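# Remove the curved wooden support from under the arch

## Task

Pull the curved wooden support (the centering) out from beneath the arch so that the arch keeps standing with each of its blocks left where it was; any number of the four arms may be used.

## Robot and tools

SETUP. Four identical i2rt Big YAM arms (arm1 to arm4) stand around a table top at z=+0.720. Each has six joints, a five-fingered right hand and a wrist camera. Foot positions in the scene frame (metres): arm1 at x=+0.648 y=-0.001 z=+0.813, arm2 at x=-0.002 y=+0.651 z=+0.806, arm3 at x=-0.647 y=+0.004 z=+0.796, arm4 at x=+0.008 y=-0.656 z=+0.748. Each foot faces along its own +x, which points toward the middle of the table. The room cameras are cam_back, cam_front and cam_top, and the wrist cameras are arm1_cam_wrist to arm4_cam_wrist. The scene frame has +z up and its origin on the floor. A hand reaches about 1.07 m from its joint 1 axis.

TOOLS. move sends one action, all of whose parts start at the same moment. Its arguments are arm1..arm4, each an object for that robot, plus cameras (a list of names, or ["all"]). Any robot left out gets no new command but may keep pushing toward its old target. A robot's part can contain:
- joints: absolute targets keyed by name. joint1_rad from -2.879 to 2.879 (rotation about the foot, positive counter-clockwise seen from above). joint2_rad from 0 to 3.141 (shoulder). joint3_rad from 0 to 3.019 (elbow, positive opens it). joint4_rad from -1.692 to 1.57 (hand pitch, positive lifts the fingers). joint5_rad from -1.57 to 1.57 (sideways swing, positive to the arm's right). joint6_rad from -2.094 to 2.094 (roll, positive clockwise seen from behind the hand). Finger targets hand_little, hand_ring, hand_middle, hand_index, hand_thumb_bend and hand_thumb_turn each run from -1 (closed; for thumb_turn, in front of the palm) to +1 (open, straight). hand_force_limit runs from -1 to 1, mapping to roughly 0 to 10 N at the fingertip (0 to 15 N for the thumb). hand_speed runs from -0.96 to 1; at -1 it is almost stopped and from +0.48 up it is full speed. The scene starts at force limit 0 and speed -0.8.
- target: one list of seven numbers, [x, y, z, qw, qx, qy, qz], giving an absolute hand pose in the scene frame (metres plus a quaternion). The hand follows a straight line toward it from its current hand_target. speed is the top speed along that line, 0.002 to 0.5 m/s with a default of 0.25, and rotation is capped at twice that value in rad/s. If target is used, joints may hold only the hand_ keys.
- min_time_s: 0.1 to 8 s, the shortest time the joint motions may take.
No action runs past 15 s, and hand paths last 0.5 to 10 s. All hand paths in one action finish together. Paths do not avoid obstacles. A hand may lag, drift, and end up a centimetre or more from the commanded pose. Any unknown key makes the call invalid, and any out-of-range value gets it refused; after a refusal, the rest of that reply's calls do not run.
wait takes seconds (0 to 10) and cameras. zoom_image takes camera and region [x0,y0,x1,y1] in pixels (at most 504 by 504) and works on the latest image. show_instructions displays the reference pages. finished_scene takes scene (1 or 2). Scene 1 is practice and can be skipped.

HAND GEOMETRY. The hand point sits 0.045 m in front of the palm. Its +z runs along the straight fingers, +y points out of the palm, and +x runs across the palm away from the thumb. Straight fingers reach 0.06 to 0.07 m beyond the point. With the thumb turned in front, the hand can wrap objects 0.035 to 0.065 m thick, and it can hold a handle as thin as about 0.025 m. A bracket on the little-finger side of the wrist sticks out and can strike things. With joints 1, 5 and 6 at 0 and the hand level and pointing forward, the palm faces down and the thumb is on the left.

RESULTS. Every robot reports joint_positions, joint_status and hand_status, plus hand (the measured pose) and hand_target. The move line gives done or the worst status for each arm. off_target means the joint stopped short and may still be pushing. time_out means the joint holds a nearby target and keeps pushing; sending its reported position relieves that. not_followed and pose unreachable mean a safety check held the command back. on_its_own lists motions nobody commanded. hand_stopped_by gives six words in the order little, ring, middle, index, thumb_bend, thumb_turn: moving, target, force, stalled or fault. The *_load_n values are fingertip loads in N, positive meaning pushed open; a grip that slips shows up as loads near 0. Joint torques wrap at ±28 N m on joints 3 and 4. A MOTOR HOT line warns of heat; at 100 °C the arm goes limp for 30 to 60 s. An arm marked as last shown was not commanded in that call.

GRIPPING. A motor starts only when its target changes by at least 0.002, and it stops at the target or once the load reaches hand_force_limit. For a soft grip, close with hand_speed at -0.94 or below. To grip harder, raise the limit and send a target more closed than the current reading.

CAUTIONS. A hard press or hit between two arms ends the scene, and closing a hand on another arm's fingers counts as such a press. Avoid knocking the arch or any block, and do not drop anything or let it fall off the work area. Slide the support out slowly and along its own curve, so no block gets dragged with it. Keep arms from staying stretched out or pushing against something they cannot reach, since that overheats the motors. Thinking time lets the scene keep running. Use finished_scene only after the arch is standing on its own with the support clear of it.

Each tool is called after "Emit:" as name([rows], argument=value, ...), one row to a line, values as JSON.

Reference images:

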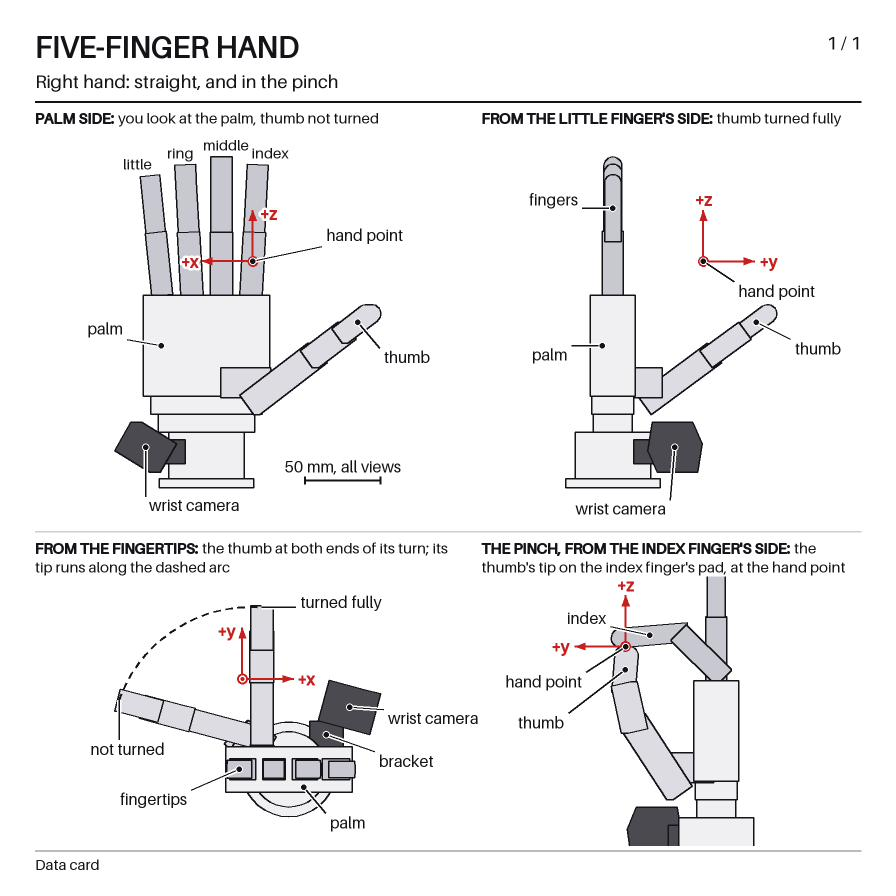

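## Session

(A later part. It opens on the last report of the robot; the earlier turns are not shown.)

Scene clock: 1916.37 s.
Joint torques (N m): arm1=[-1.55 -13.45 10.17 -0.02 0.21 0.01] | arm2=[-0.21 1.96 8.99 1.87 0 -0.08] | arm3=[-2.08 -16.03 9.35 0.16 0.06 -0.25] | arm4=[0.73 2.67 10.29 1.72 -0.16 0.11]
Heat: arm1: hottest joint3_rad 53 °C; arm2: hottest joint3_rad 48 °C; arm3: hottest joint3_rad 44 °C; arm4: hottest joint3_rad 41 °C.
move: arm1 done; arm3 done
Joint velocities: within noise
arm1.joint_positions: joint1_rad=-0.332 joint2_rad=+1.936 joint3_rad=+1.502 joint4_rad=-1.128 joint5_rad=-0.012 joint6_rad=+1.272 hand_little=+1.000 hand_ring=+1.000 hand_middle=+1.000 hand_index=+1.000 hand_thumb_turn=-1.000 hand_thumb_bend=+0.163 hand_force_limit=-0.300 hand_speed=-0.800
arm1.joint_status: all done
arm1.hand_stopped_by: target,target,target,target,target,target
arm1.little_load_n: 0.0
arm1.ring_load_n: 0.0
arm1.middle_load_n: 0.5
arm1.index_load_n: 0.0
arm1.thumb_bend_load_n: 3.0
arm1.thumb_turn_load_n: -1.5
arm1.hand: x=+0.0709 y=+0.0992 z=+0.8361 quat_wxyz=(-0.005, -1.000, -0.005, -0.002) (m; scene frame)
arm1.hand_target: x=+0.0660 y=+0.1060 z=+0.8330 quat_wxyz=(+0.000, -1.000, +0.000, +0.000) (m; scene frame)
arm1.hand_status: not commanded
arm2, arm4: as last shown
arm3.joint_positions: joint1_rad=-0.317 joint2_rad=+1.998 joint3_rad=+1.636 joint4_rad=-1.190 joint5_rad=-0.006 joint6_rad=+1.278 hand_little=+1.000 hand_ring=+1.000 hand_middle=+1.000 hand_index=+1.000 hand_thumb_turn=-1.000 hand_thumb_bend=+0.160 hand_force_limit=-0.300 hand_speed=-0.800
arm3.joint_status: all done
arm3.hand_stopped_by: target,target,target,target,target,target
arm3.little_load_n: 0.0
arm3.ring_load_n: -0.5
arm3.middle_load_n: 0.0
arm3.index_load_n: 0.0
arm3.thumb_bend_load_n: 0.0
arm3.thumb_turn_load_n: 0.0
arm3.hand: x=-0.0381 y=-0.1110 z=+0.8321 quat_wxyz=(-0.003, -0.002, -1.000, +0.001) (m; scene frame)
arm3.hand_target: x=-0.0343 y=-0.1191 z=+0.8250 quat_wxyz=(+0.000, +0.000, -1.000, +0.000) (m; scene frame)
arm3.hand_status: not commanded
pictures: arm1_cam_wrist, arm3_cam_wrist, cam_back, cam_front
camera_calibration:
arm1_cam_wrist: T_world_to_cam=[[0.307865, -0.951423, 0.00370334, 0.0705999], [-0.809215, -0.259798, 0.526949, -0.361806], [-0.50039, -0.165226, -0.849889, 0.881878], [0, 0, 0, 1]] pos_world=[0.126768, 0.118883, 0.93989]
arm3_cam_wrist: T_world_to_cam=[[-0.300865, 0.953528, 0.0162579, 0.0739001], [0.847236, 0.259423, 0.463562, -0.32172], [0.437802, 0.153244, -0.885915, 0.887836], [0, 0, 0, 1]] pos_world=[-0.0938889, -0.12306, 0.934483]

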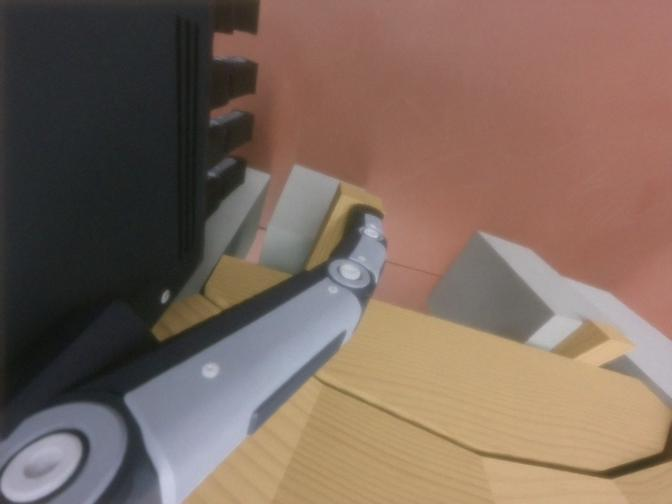

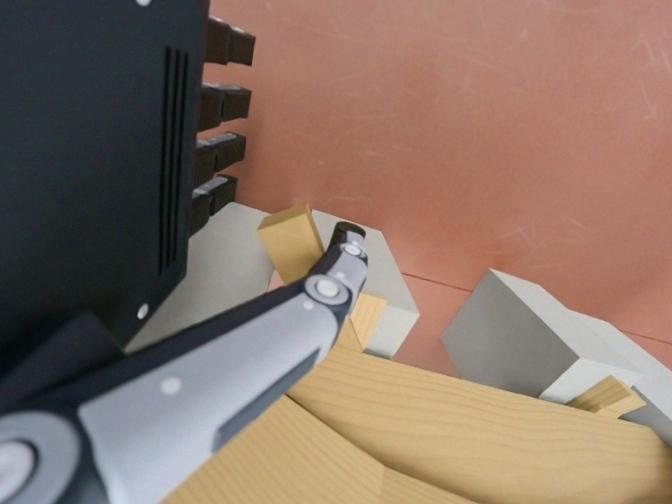

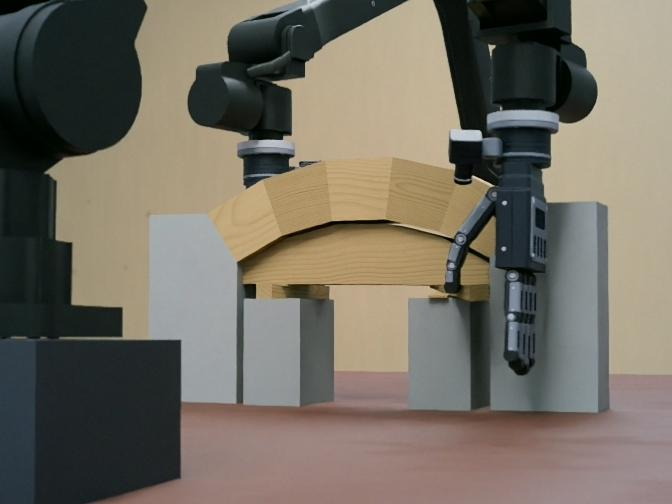

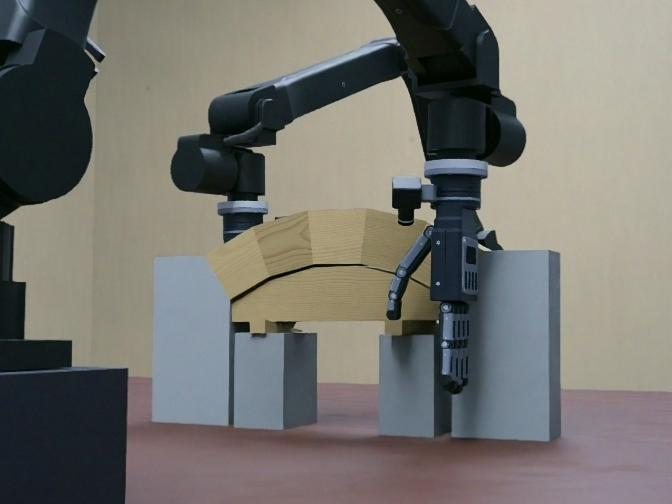

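Emit:
move(arm1={"joints": {"hand_index": 0.2, "hand_speed": -0.6}}, arm3={"joints": {"hand_thumb_bend": 1.0, "hand_speed": 0.0}})

Emit:
move(arm1={"joints": {"hand_index": -0.4, "hand_speed": -0.93}}, arm3={"target": [-0.038, -0.055, 0.838, 0, 0, 1, 0], "speed": 0.05}, cameras=["arm1_cam_wrist", "arm3_cam_wrist", "cam_front", "cam_back", "cam_top"])

Emit:
zoom_image(camera="cam_front", region=[320, 230, 480, 390])

Emit:
zoom_image(camera="cam_back", region=[350, 180, 510, 340])

Emit:
zoom_image(camera="arm1_cam_wrist", region=[180, 100, 400, 340])

Emit:
zoom_image(camera="arm3_cam_wrist", region=[180, 100, 400, 340])

Scene clock: 1937.50 s.
Joint torques (N m): arm1=[-1.61 -13.51 10.17 -0.01 0.11 0.02] | arm2=[-0.21 1.96 8.96 1.81 0 -0.08] | arm3=[-2.08 -16.09 9.33 0.14 0.05 -0.26] | arm4=[0.32 3.02 10.15 1.83 -0.19 0.02]
Heat: arm1: hottest joint3_rad 52 °C; arm2: hottest joint3_rad 48 °C; arm3: hottest joint3_rad 45 °C; arm4: hottest joint3_rad 41 °C.
move: arm1 off_target; arm3 done
Joint velocities: within noise
arm1.joint_positions: joint1_rad=-0.332 joint2_rad=+1.936 joint3_rad=+1.502 joint4_rad=-1.128 joint5_rad=-0.010 joint6_rad=+1.271 hand_little=+1.000 hand_ring=+1.000 hand_middle=+1.000 hand_index=+0.673 hand_thumb_turn=-1.000 hand_thumb_bend=+0.163 hand_force_limit=-0.300 hand_speed=-0.600
arm1.joint_status: hand_index off_target (ended at +0.673, target +0.200); the others done
arm1.hand_stopped_by: target,target,target,force,target,target
arm1.little_load_n: 0.0
arm1.ring_load_n: 0.0
arm1.middle_load_n: 0.0
arm1.index_load_n: 0.5
arm1.thumb_bend_load_n: 3.0
arm1.thumb_turn_load_n: -1.0
arm1.hand: x=+0.0711 y=+0.0996 z=+0.8360 quat_wxyz=(-0.004, -1.000, -0.005, -0.002) (m; scene frame)
arm1.hand_target: x=+0.0660 y=+0.1061 z=+0.8330 quat_wxyz=(+0.000, -1.000, +0.000, +0.000) (m; scene frame)
arm1.hand_status: not commanded
arm2, arm4: as last shown
arm3.joint_positions: joint1_rad=-0.317 joint2_rad=+1.998 joint3_rad=+1.636 joint4_rad=-1.190 joint5_rad=-0.006 joint6_rad=+1.278 hand_little=+1.000 hand_ring=+1.000 hand_middle=+1.000 hand_index=+1.000 hand_thumb_turn=-1.000 hand_thumb_bend=+1.000 hand_force_limit=-0.300 hand_speed=+0.000
arm3.joint_status: all done
arm3.hand_stopped_by: target,target,target,target,target,target
arm3.little_load_n: 0.0
arm3.ring_load_n: 0.0
arm3.middle_load_n: 0.0
arm3.index_load_n: 0.0
arm3.thumb_bend_load_n: 0.0
arm3.thumb_turn_load_n: 0.0
arm3.hand: x=-0.0381 y=-0.1110 z=+0.8321 quat_wxyz=(-0.003, -0.002, -1.000, +0.001) (m; scene frame)
arm3.hand_target: x=-0.0343 y=-0.1191 z=+0.8250 quat_wxyz=(+0.000, +0.000, -1.000, +0.000) (m; scene frame)
arm3.hand_status: not commanded
arm4.index_load_n: 0.5
pictures: none

Scene clock: 1940.07 s.
Joint torques (N m): arm1=[-1.55 -13.51 10.18 -0.01 0.03 0.02] | arm2=[-0.09 2.02 9.01 1.78 0 -0.08] | arm3=[0.03 -19.9 7.2 0.17 0.03 0.03] | arm4=[0.79 2.32 10 1.72 -0.17 0.13]
Heat: arm1: hottest joint3_rad 52 °C; arm2: hottest joint3_rad 48 °C; arm3: hottest joint3_rad 44 °C; arm4: hottest joint3_rad 41 °C.
move: arm1 off_target; arm3 off_target
Joint velocities: within noise
arm1.joint_positions: joint1_rad=-0.332 joint2_rad=+1.936 joint3_rad=+1.502 joint4_rad=-1.128 joint5_rad=-0.008 joint6_rad=+1.271 hand_little=+1.000 hand_ring=+1.000 hand_middle=+1.000 hand_index=+0.615 hand_thumb_turn=-1.000 hand_thumb_bend=+0.163 hand_force_limit=-0.300 hand_speed=-0.930
arm1.joint_status: hand_index off_target (ended at +0.615, target -0.400); the others done
arm1.hand_stopped_by: target,target,target,force,target,target
arm1.little_load_n: 0.0
arm1.ring_load_n: 0.0
arm1.middle_load_n: 0.0
arm1.index_load_n: 3.0
arm1.thumb_bend_load_n: 4.5
arm1.thumb_turn_load_n: -0.5
arm1.hand: x=+0.0712 y=+0.1004 z=+0.8359 quat_wxyz=(-0.003, -1.000, -0.005, -0.002) (m; scene frame)
arm1.hand_target: x=+0.0660 y=+0.1060 z=+0.8330 quat_wxyz=(+0.000, -1.000, +0.000, +0.000) (m; scene frame)
arm1.hand_status: not commanded
arm2, arm4: as last shown
arm3.joint_positions: joint1_rad=-0.242 joint2_rad=+1.984 joint3_rad=+1.597 joint4_rad=-1.190 joint5_rad=-0.004 joint6_rad=+1.352 hand_little=+1.000 hand_ring=+1.000 hand_middle=+1.000 hand_index=+1.000 hand_thumb_turn=-1.000 hand_thumb_bend=+1.000 hand_force_limit=-0.300 hand_speed=+0.000
arm3.joint_status: not commanded
arm3.hand_stopped_by: target,target,target,target,target,target
arm3.little_load_n: 0.0
arm3.ring_load_n: 0.0
arm3.middle_load_n: 0.0
arm3.index_load_n: 0.0
arm3.thumb_bend_load_n: 0.0
arm3.thumb_turn_load_n: 0.0
arm3.hand: x=-0.0412 y=-0.0640 z=+0.8257 quat_wxyz=(+0.010, -0.001, -1.000, -0.002) (m; scene frame)
arm3.hand_target: x=-0.0381 y=-0.0552 z=+0.8380 quat_wxyz=(+0.000, +0.000, -1.000, +0.000) (m; scene frame)
arm3.hand_status: off_target (0.016 m and 1.1 deg from the pose sent, 0.056 m and 0.4 deg at the start)
arm4.index_load_n: 0.0
pictures: arm1_cam_wrist, arm3_cam_wrist, cam_back, cam_front, cam_top
camera_calibration:
arm1_cam_wrist: T_world_to_cam=[[0.307554, -0.951531, 0.000531803, 0.0742302], [-0.8099, -0.261483, 0.525061, -0.359354], [-0.499473, -0.161915, -0.851064, 0.882605], [0, 0, 0, 1]] pos_world=[0.126966, 0.119575, 0.939797]
arm3_cam_wrist: T_world_to_cam=[[-0.301943, 0.952882, 0.0290801, 0.0175392], [0.858095, 0.258365, 0.443757, -0.311643], [0.415335, 0.158943, -0.895675, 0.88379], [0, 0, 0, 1]] pos_world=[-0.0943528, -0.076667, 0.929372]

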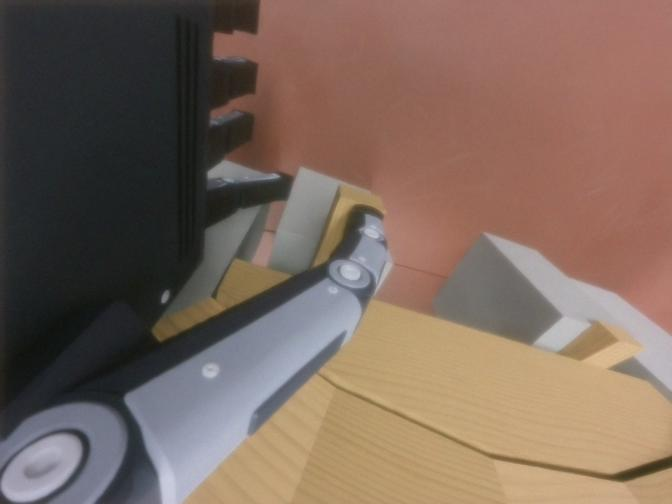

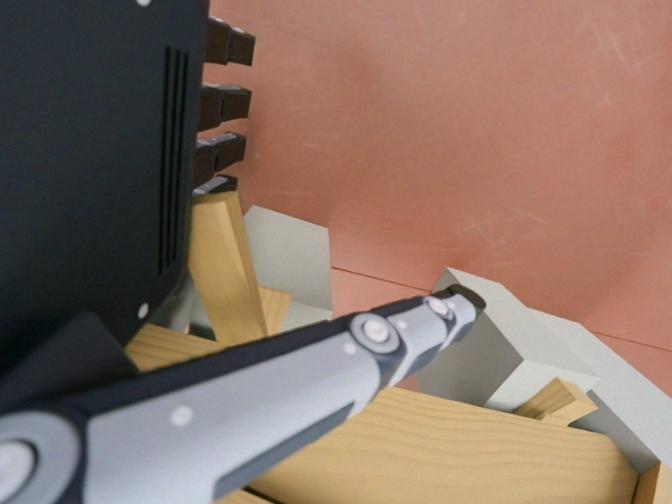

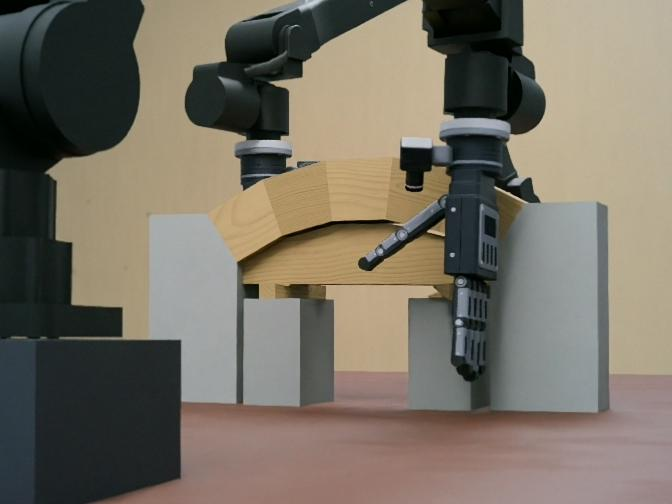

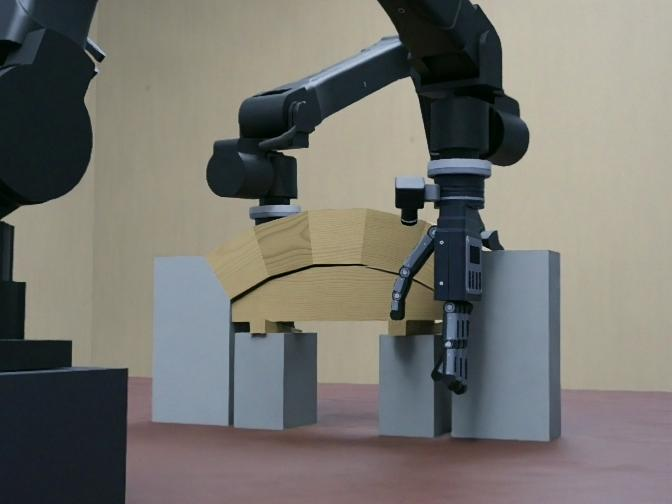

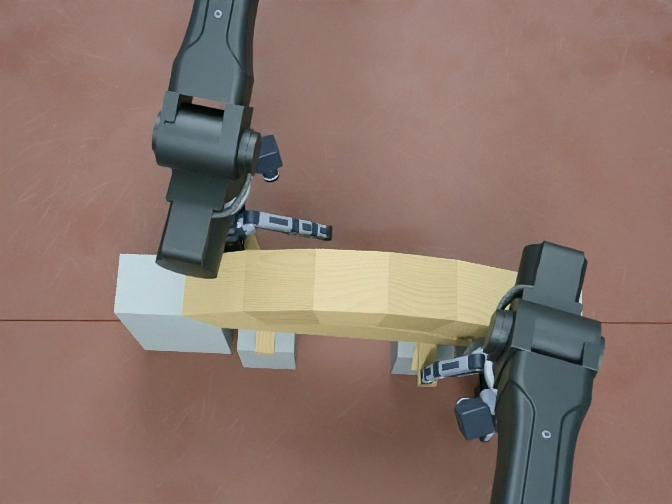

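Scaled by 3.150.

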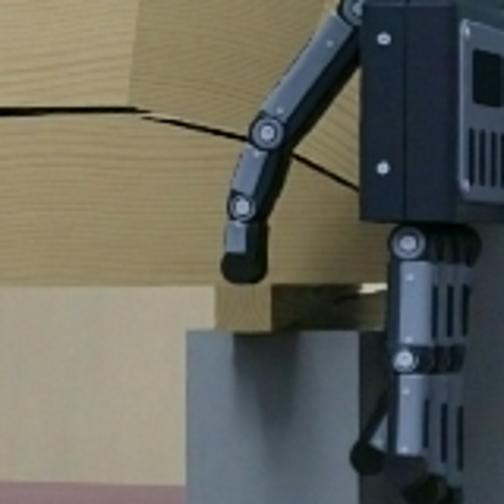

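Scaled by 3.150.

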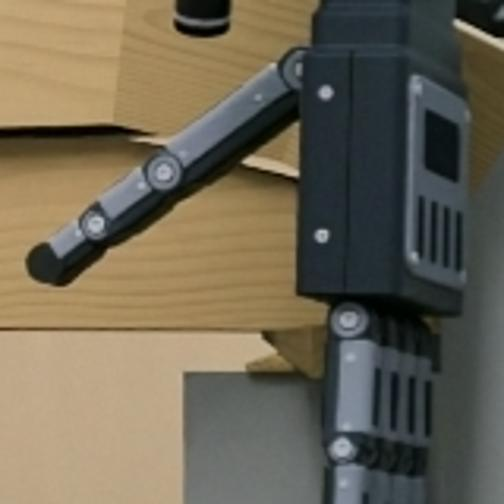

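Scaled by 2.100.

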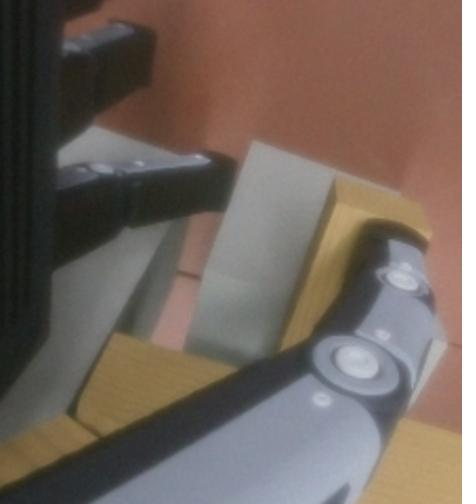

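Scaled by 2.100.

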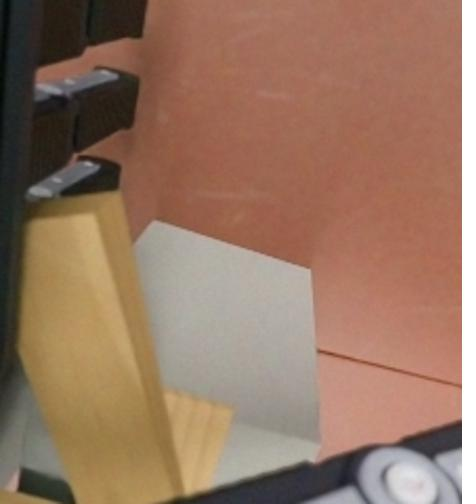

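Emit:
move(arm1={"joints": {"hand_index": 1.0, "hand_thumb_bend": 0.6, "hand_speed": -0.2}}, arm3={"target": [-0.038, -0.034, 0.842, 0, 0, 1, 0], "speed": 0.05}, cameras=["arm3_cam_wrist", "cam_back", "cam_top"])

Emit:
zoom_image(camera="arm3_cam_wrist", region=[180, 100, 400, 340])

Emit:
zoom_image(camera="cam_back", region=[350, 180, 510, 340])

Scene clock: 1990.63 s.
Joint torques (N m): arm1=[-1.55 -13.51 10.14 0.01 -0.11 0.01] | arm2=[-0.21 2.08 8.99 1.81 -0.01 -0.08] | arm3=[-0.15 -19.84 7.45 0.1 0.01 0.03] | arm4=[0.67 2.78 10.32 1.87 -0.11 0.04]
Heat: arm1: hottest joint3_rad 51 °C; arm2: hottest joint3_rad 48 °C; arm3: hottest joint3_rad 42 °C; arm4: hottest joint3_rad 41 °C.
move: arm1 done; arm3 off_target
Joint velocities: within noise
arm1.joint_positions: joint1_rad=-0.332 joint2_rad=+1.937 joint3_rad=+1.502 joint4_rad=-1.128 joint5_rad=-0.005 joint6_rad=+1.272 hand_little=+1.000 hand_ring=+1.000 hand_middle=+1.000 hand_index=+1.000 hand_thumb_turn=-1.000 hand_thumb_bend=+0.600 hand_force_limit=-0.300 hand_speed=-0.200
arm1.joint_status: all done
arm1.hand_stopped_by: target,target,target,target,target,target
arm1.little_load_n: 0.0
arm1.ring_load_n: 0.0
arm1.middle_load_n: 0.0
arm1.index_load_n: 0.0
arm1.thumb_bend_load_n: 0.0
arm1.thumb_turn_load_n: 0.0
arm1.hand: x=+0.0714 y=+0.1010 z=+0.8354 quat_wxyz=(-0.002, -1.000, -0.005, -0.003) (m; scene frame)
arm1.hand_target: x=+0.0660 y=+0.1060 z=+0.8331 quat_wxyz=(+0.000, -1.000, +0.000, +0.000) (m; scene frame)
arm1.hand_status: not commanded
arm2.joint_positions: joint1_rad=-0.011 joint2_rad=+0.646 joint3_rad=+1.374 joint4_rad=-1.418 joint5_rad=+0.091 joint6_rad=-0.991 hand_little=+1.000 hand_ring=+1.000 hand_middle=+1.000 hand_index=+1.000 hand_thumb_turn=+1.000 hand_thumb_bend=+1.000 hand_force_limit=+0.000 hand_speed=-0.800
arm2.joint_status: not commanded
arm2.hand_stopped_by: target,target,target,target,target,target
arm2.little_load_n: 0.0
arm2.ring_load_n: 0.0
arm2.middle_load_n: 0.0
arm2.index_load_n: 0.0
arm2.thumb_bend_load_n: 0.0
arm2.thumb_turn_load_n: 0.0
arm2.hand: x=-0.0608 y=+0.4410 z=+1.2592 quat_wxyz=(+0.243, +0.401, -0.810, +0.352) (m; scene frame)
arm2.hand_target: x=-0.0608 y=+0.4412 z=+1.2694 quat_wxyz=(+0.248, +0.398, -0.806, +0.362) (m; scene frame)
arm2.hand_status: not commanded
arm3.joint_positions: joint1_rad=-0.204 joint2_rad=+1.969 joint3_rad=+1.584 joint4_rad=-1.192 joint5_rad=-0.004 joint6_rad=+1.387 hand_little=+1.000 hand_ring=+1.000 hand_middle=+1.000 hand_index=+1.000 hand_thumb_turn=-1.000 hand_thumb_bend=+1.000 hand_force_limit=-0.300 hand_speed=+0.000
arm3.joint_status: not commanded
arm3.hand_stopped_by: target,target,target,target,target,target
arm3.little_load_n: 0.0
arm3.ring_load_n: 0.0
arm3.middle_load_n: 0.0
arm3.index_load_n: 0.0
arm3.thumb_bend_load_n: 0.0
arm3.thumb_turn_load_n: 0.0
arm3.hand: x=-0.0415 y=-0.0415 z=+0.8288 quat_wxyz=(+0.010, +0.001, -1.000, -0.002) (m; scene frame)
arm3.hand_target: x=-0.0381 y=-0.0339 z=+0.8420 quat_wxyz=(+0.000, +0.000, -1.000, +0.000) (m; scene frame)
arm3.hand_status: off_target (0.016 m and 1.2 deg from the pose sent, 0.034 m and 1.1 deg at the start)
arm4.joint_positions: joint1_rad=+0.111 joint2_rad=+0.644 joint3_rad=+1.326 joint4_rad=-1.552 joint5_rad=-0.099 joint6_rad=-1.379 hand_little=+1.000 hand_ring=+1.000 hand_middle=+1.000 hand_index=+1.000 hand_thumb_turn=+1.000 hand_thumb_bend=+1.000 hand_force_limit=+0.000 hand_speed=-0.800
arm4.joint_status: not commanded
arm4.hand_stopped_by: target,target,target,target,target,target
arm4.little_load_n: 0.0
arm4.ring_load_n: 0.0
arm4.middle_load_n: 0.0
arm4.index_load_n: 0.5
arm4.thumb_bend_load_n: 0.0
arm4.thumb_turn_load_n: 0.0
arm4.hand: x=+0.0120 y=-0.4479 z=+1.1632 quat_wxyz=(-0.303, +0.666, +0.663, +0.155) (m; scene frame)
arm4.hand_target: x=+0.0119 y=-0.4466 z=+1.1755 quat_wxyz=(-0.315, +0.662, +0.660, +0.163) (m; scene frame)
arm4.hand_status: not commanded
pictures: arm3_cam_wrist, cam_back, cam_top
camera_calibration:
arm3_cam_wrist: T_world_to_cam=[[-0.304456, 0.952093, 0.0287303, -0.00388478], [0.85789, 0.260975, 0.442624, -0.317587], [0.413922, 0.159407, -0.896247, 0.88356], [0, 0, 0, 1]] pos_world=[-0.0944523, -0.0542644, 0.932571]

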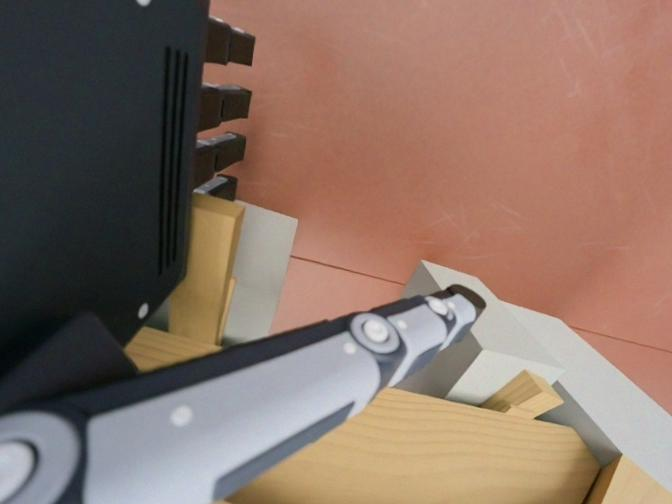

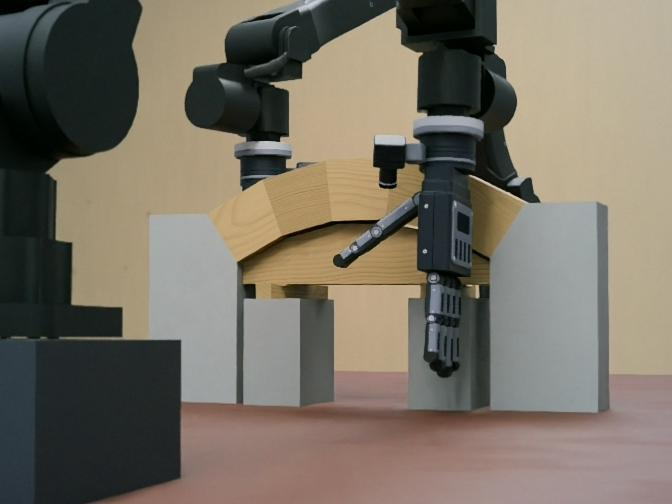

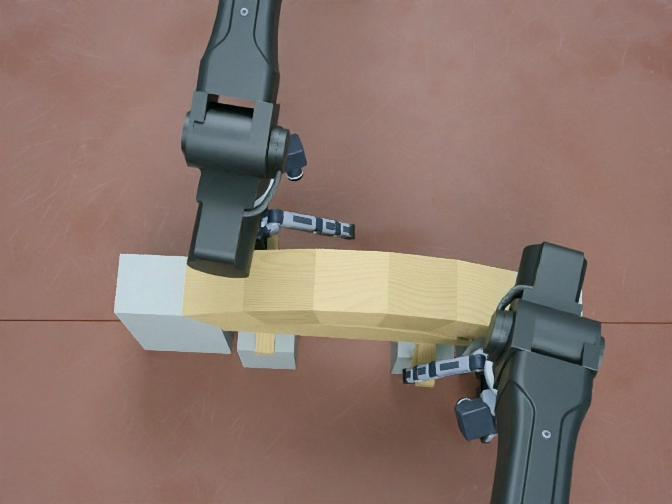

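Scaled by 2.100.

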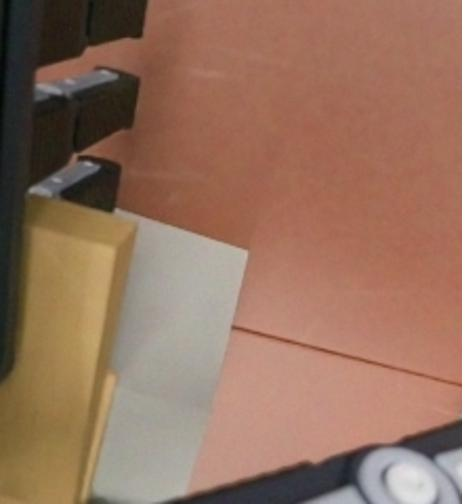

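Scaled by 3.150.

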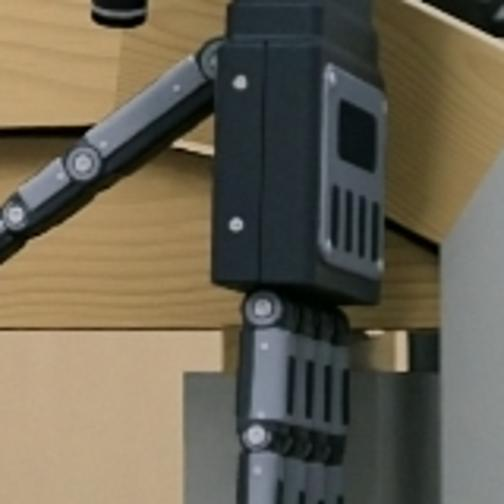

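Emit:
move(arm3={"target": [-0.034, -0.085, 0.895, 0, 0, 1, 0], "speed": 0.08, "joints": {"hand_thumb_bend": 0.45, "hand_speed": -0.2}}, arm1={"target": [0.078, 0.107, 0.88, 0, 1, 0, 0], "speed": 0.08, "joints": {"hand_thumb_turn": -0.88, "hand_thumb_bend": 0.5}})

Emit:
move(arm3={"target": [-0.034, -0.081, 0.828, 0, 0, 1, 0], "speed": 0.06}, arm1={"target": [0.077, 0.107, 0.831, 0, 1, 0, 0], "speed": 0.06}, cameras=["arm1_cam_wrist", "arm3_cam_wrist", "cam_front", "cam_back", "cam_top"])

Emit:
zoom_image(camera="cam_front", region=[320, 230, 480, 390])

Emit:
zoom_image(camera="cam_back", region=[350, 180, 510, 340])

Emit:
zoom_image(camera="arm1_cam_wrist", region=[180, 100, 400, 340])

Emit:
zoom_image(camera="arm3_cam_wrist", region=[180, 100, 400, 340])

Scene clock: 2008.50 s.
Joint torques (N m): arm1=[-1.67 -15.97 11.63 -0.68 -0.11 -0.08] | arm2=[-0.32 1.96 9.01 1.8 0 -0.08] | arm3=[-2.08 -19.31 11.25 -0.18 0.01 -0.25] | arm4=[0.56 2.96 10.3 1.78 -0.17 0.09]
Heat: arm1: hottest joint3_rad 50 °C; arm2: hottest joint3_rad 48 °C; arm3: hottest joint3_rad 41 °C; arm4: hottest joint3_rad 41 °C.
move: arm1 off_target; arm3 off_target
Joint velocities: within noise
arm1.joint_positions: joint1_rad=-0.338 joint2_rad=+1.896 joint3_rad=+1.502 joint4_rad=-1.201 joint5_rad=-0.005 joint6_rad=+1.272 hand_little=+1.000 hand_ring=+1.000 hand_middle=+1.000 hand_index=+1.000 hand_thumb_turn=-0.880 hand_thumb_bend=+0.500 hand_force_limit=-0.300 hand_speed=-0.200
arm1.joint_status: all done
arm1.hand_stopped_by: target,target,target,target,target,target
arm1.little_load_n: 0.0
arm1.ring_load_n: 0.0
arm1.middle_load_n: 0.0
arm1.index_load_n: 0.0
arm1.thumb_bend_load_n: 0.0
arm1.thumb_turn_load_n: 0.0
arm1.hand: x=+0.0870 y=+0.0997 z=+0.8577 quat_wxyz=(-0.006, -1.000, -0.002, -0.018) (m; scene frame)
arm1.hand_target: x=+0.0784 y=+0.1069 z=+0.8800 quat_wxyz=(+0.000, -1.000, +0.000, +0.000) (m; scene frame)
arm1.hand_status: off_target (0.025 m and 2.2 deg from the pose sent, 0.046 m and 0.7 deg at the start)
arm2, arm4: as last shown
arm3.joint_positions: joint1_rad=-0.263 joint2_rad=+1.955 joint3_rad=+1.674 joint4_rad=-1.327 joint5_rad=-0.004 joint6_rad=+1.334 hand_little=+1.000 hand_ring=+1.000 hand_middle=+1.000 hand_index=+1.000 hand_thumb_turn=-1.000 hand_thumb_bend=+0.450 hand_force_limit=-0.300 hand_speed=-0.200
arm3.joint_status: all done
arm3.hand_stopped_by: target,target,target,target,target,target
arm3.little_load_n: 0.0
arm3.ring_load_n: 0.0
arm3.middle_load_n: 0.0
arm3.index_load_n: 0.0
arm3.thumb_bend_load_n: 0.0
arm3.thumb_turn_load_n: 0.0
arm3.hand: x=-0.0476 y=-0.0751 z=+0.8693 quat_wxyz=(+0.025, -0.002, -1.000, -0.005) (m; scene frame)
arm3.hand_target: x=-0.0350 y=-0.0847 z=+0.8952 quat_wxyz=(+0.000, +0.000, -1.000, +0.000) (m; scene frame)
arm3.hand_status: off_target (0.031 m and 2.9 deg from the pose sent, 0.080 m and 1.2 deg at the start)
arm4.index_load_n: 0.0
pictures: none

Scene clock: 2010.27 s.
Joint torques (N m): arm1=[-1.61 -13.45 8.73 0.27 -0.12 -0.08] | arm2=[-0.21 2.14 9.02 1.83 0 -0.08] | arm3=[-1.61 -15.97 7.35 0.64 -0.02 -0.2] | arm4=[1.14 2.43 10.39 1.65 -0.18 0.05]
Heat: arm1: hottest joint3_rad 50 °C; arm2: hottest joint3_rad 48 °C; arm3: hottest joint3_rad 41 °C; arm4: hottest joint3_rad 41 °C.
move: arm1 done; arm3 off_target
Joint velocities: within noise
arm1.joint_positions: joint1_rad=-0.338 joint2_rad=+1.917 joint3_rad=+1.477 joint4_rad=-1.118 joint5_rad=-0.005 joint6_rad=+1.272 hand_little=+1.000 hand_ring=+1.000 hand_middle=+1.000 hand_index=+1.000 hand_thumb_turn=-0.880 hand_thumb_bend=+0.500 hand_force_limit=-0.300 hand_speed=-0.200
arm1.joint_status: not commanded
arm1.hand_stopped_by: target,target,target,target,target,target
arm1.little_load_n: 0.0
arm1.ring_load_n: 0.0
arm1.middle_load_n: 0.0
arm1.index_load_n: 0.0
arm1.thumb_bend_load_n: 0.0
arm1.thumb_turn_load_n: 0.0
arm1.hand: x=+0.0778 y=+0.1025 z=+0.8374 quat_wxyz=(-0.001, -1.000, -0.002, -0.001) (m; scene frame)
arm1.hand_target: x=+0.0771 y=+0.1070 z=+0.8310 quat_wxyz=(+0.000, -1.000, +0.000, +0.000) (m; scene frame)
arm1.hand_status: done (0.008 m and 0.2 deg from the pose sent, 0.029 m and 2.2 deg at the start)
arm2, arm4: as last shown
arm3.joint_positions: joint1_rad=-0.263 joint2_rad=+1.971 joint3_rad=+1.623 joint4_rad=-1.193 joint5_rad=-0.004 joint6_rad=+1.334 hand_little=+1.000 hand_ring=+1.000 hand_middle=+1.000 hand_index=+1.000 hand_thumb_turn=-1.000 hand_thumb_bend=+0.450 hand_force_limit=-0.300 hand_speed=-0.200
arm3.joint_status: not commanded
arm3.hand_stopped_by: target,target,target,target,target,target
arm3.little_load_n: 0.0
arm3.ring_load_n: 0.0
arm3.middle_load_n: 0.0
arm3.index_load_n: 0.0
arm3.thumb_bend_load_n: 0.0
arm3.thumb_turn_load_n: 0.0
arm3.hand: x=-0.0332 y=-0.0788 z=+0.8430 quat_wxyz=(-0.008, -0.002, -1.000, +0.003) (m; scene frame)
arm3.hand_target: x=-0.0343 y=-0.0809 z=+0.8282 quat_wxyz=(+0.000, +0.000, -1.000, +0.000) (m; scene frame)
arm3.hand_status: off_target (0.015 m and 1.0 deg from the pose sent, 0.044 m and 2.9 deg at the start)
pictures: arm1_cam_wrist, arm3_cam_wrist, cam_back, cam_front, cam_top
camera_calibration:
arm1_cam_wrist: T_world_to_cam=[[0.301385, -0.953491, -0.00480947, 0.0794496], [-0.809958, -0.258671, 0.526363, -0.355523], [-0.503126, -0.154742, -0.850246, 0.886432], [0, 0, 0, 1]] pos_world=[0.134084, 0.120959, 0.941202]
arm3_cam_wrist: T_world_to_cam=[[-0.300255, 0.953808, 0.00986851, 0.0499579], [0.842827, 0.260446, 0.470968, -0.34568], [0.446643, 0.149728, -0.882095, 0.887178], [0, 0, 0, 1]] pos_world=[-0.0899032, -0.0904547, 0.944886]

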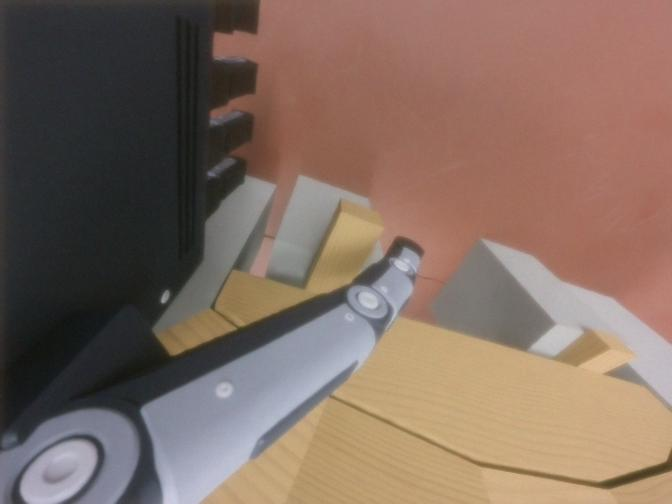

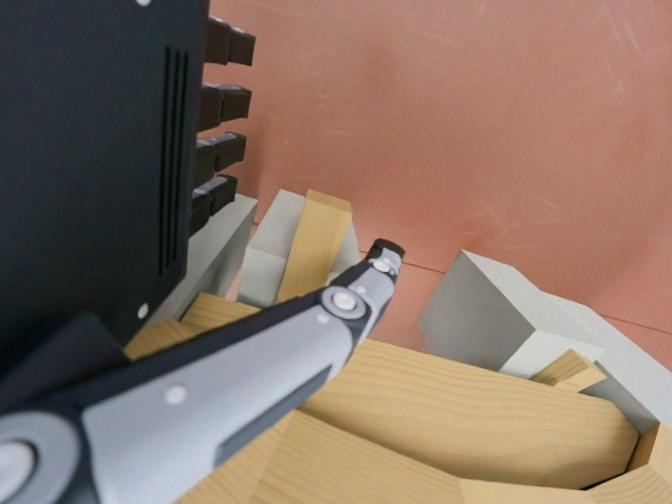

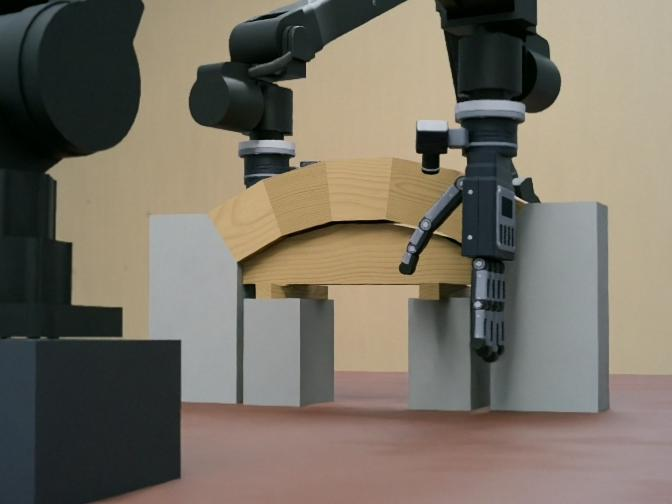

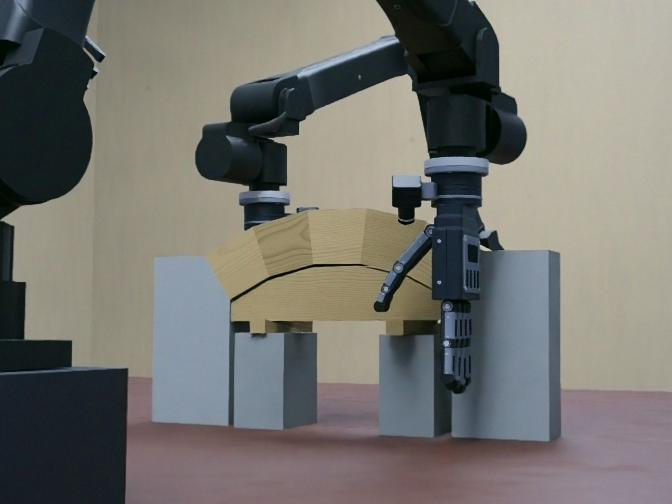

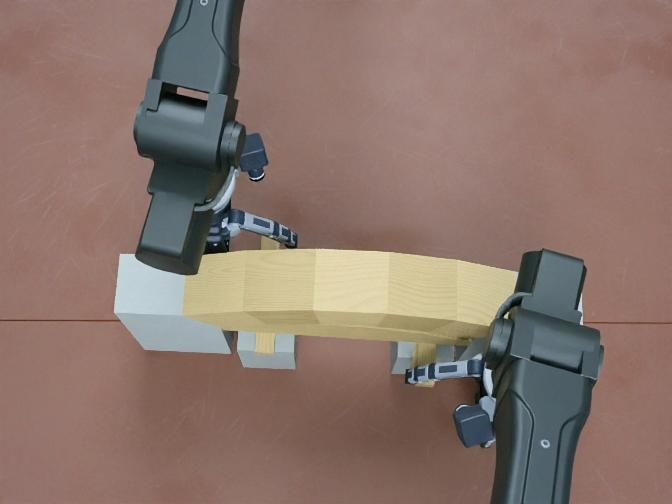

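Scaled by 3.150.

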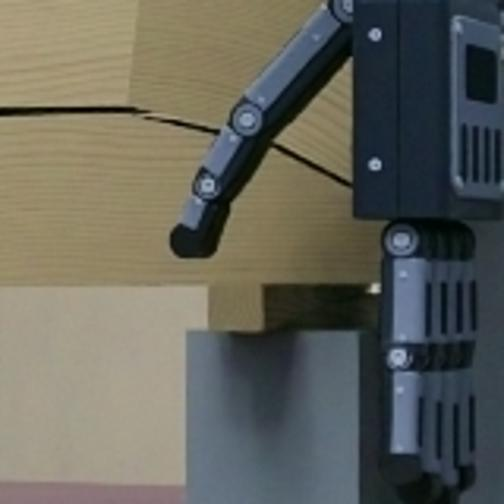

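Scaled by 3.150.

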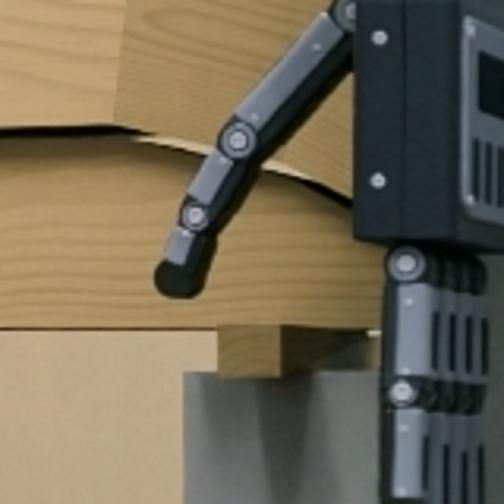

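Scaled by 2.100.

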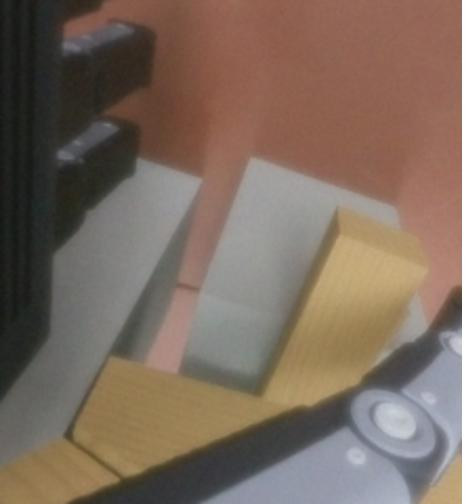

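Scaled by 2.100.

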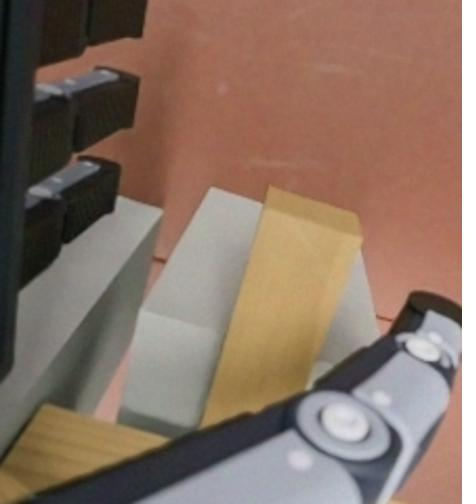

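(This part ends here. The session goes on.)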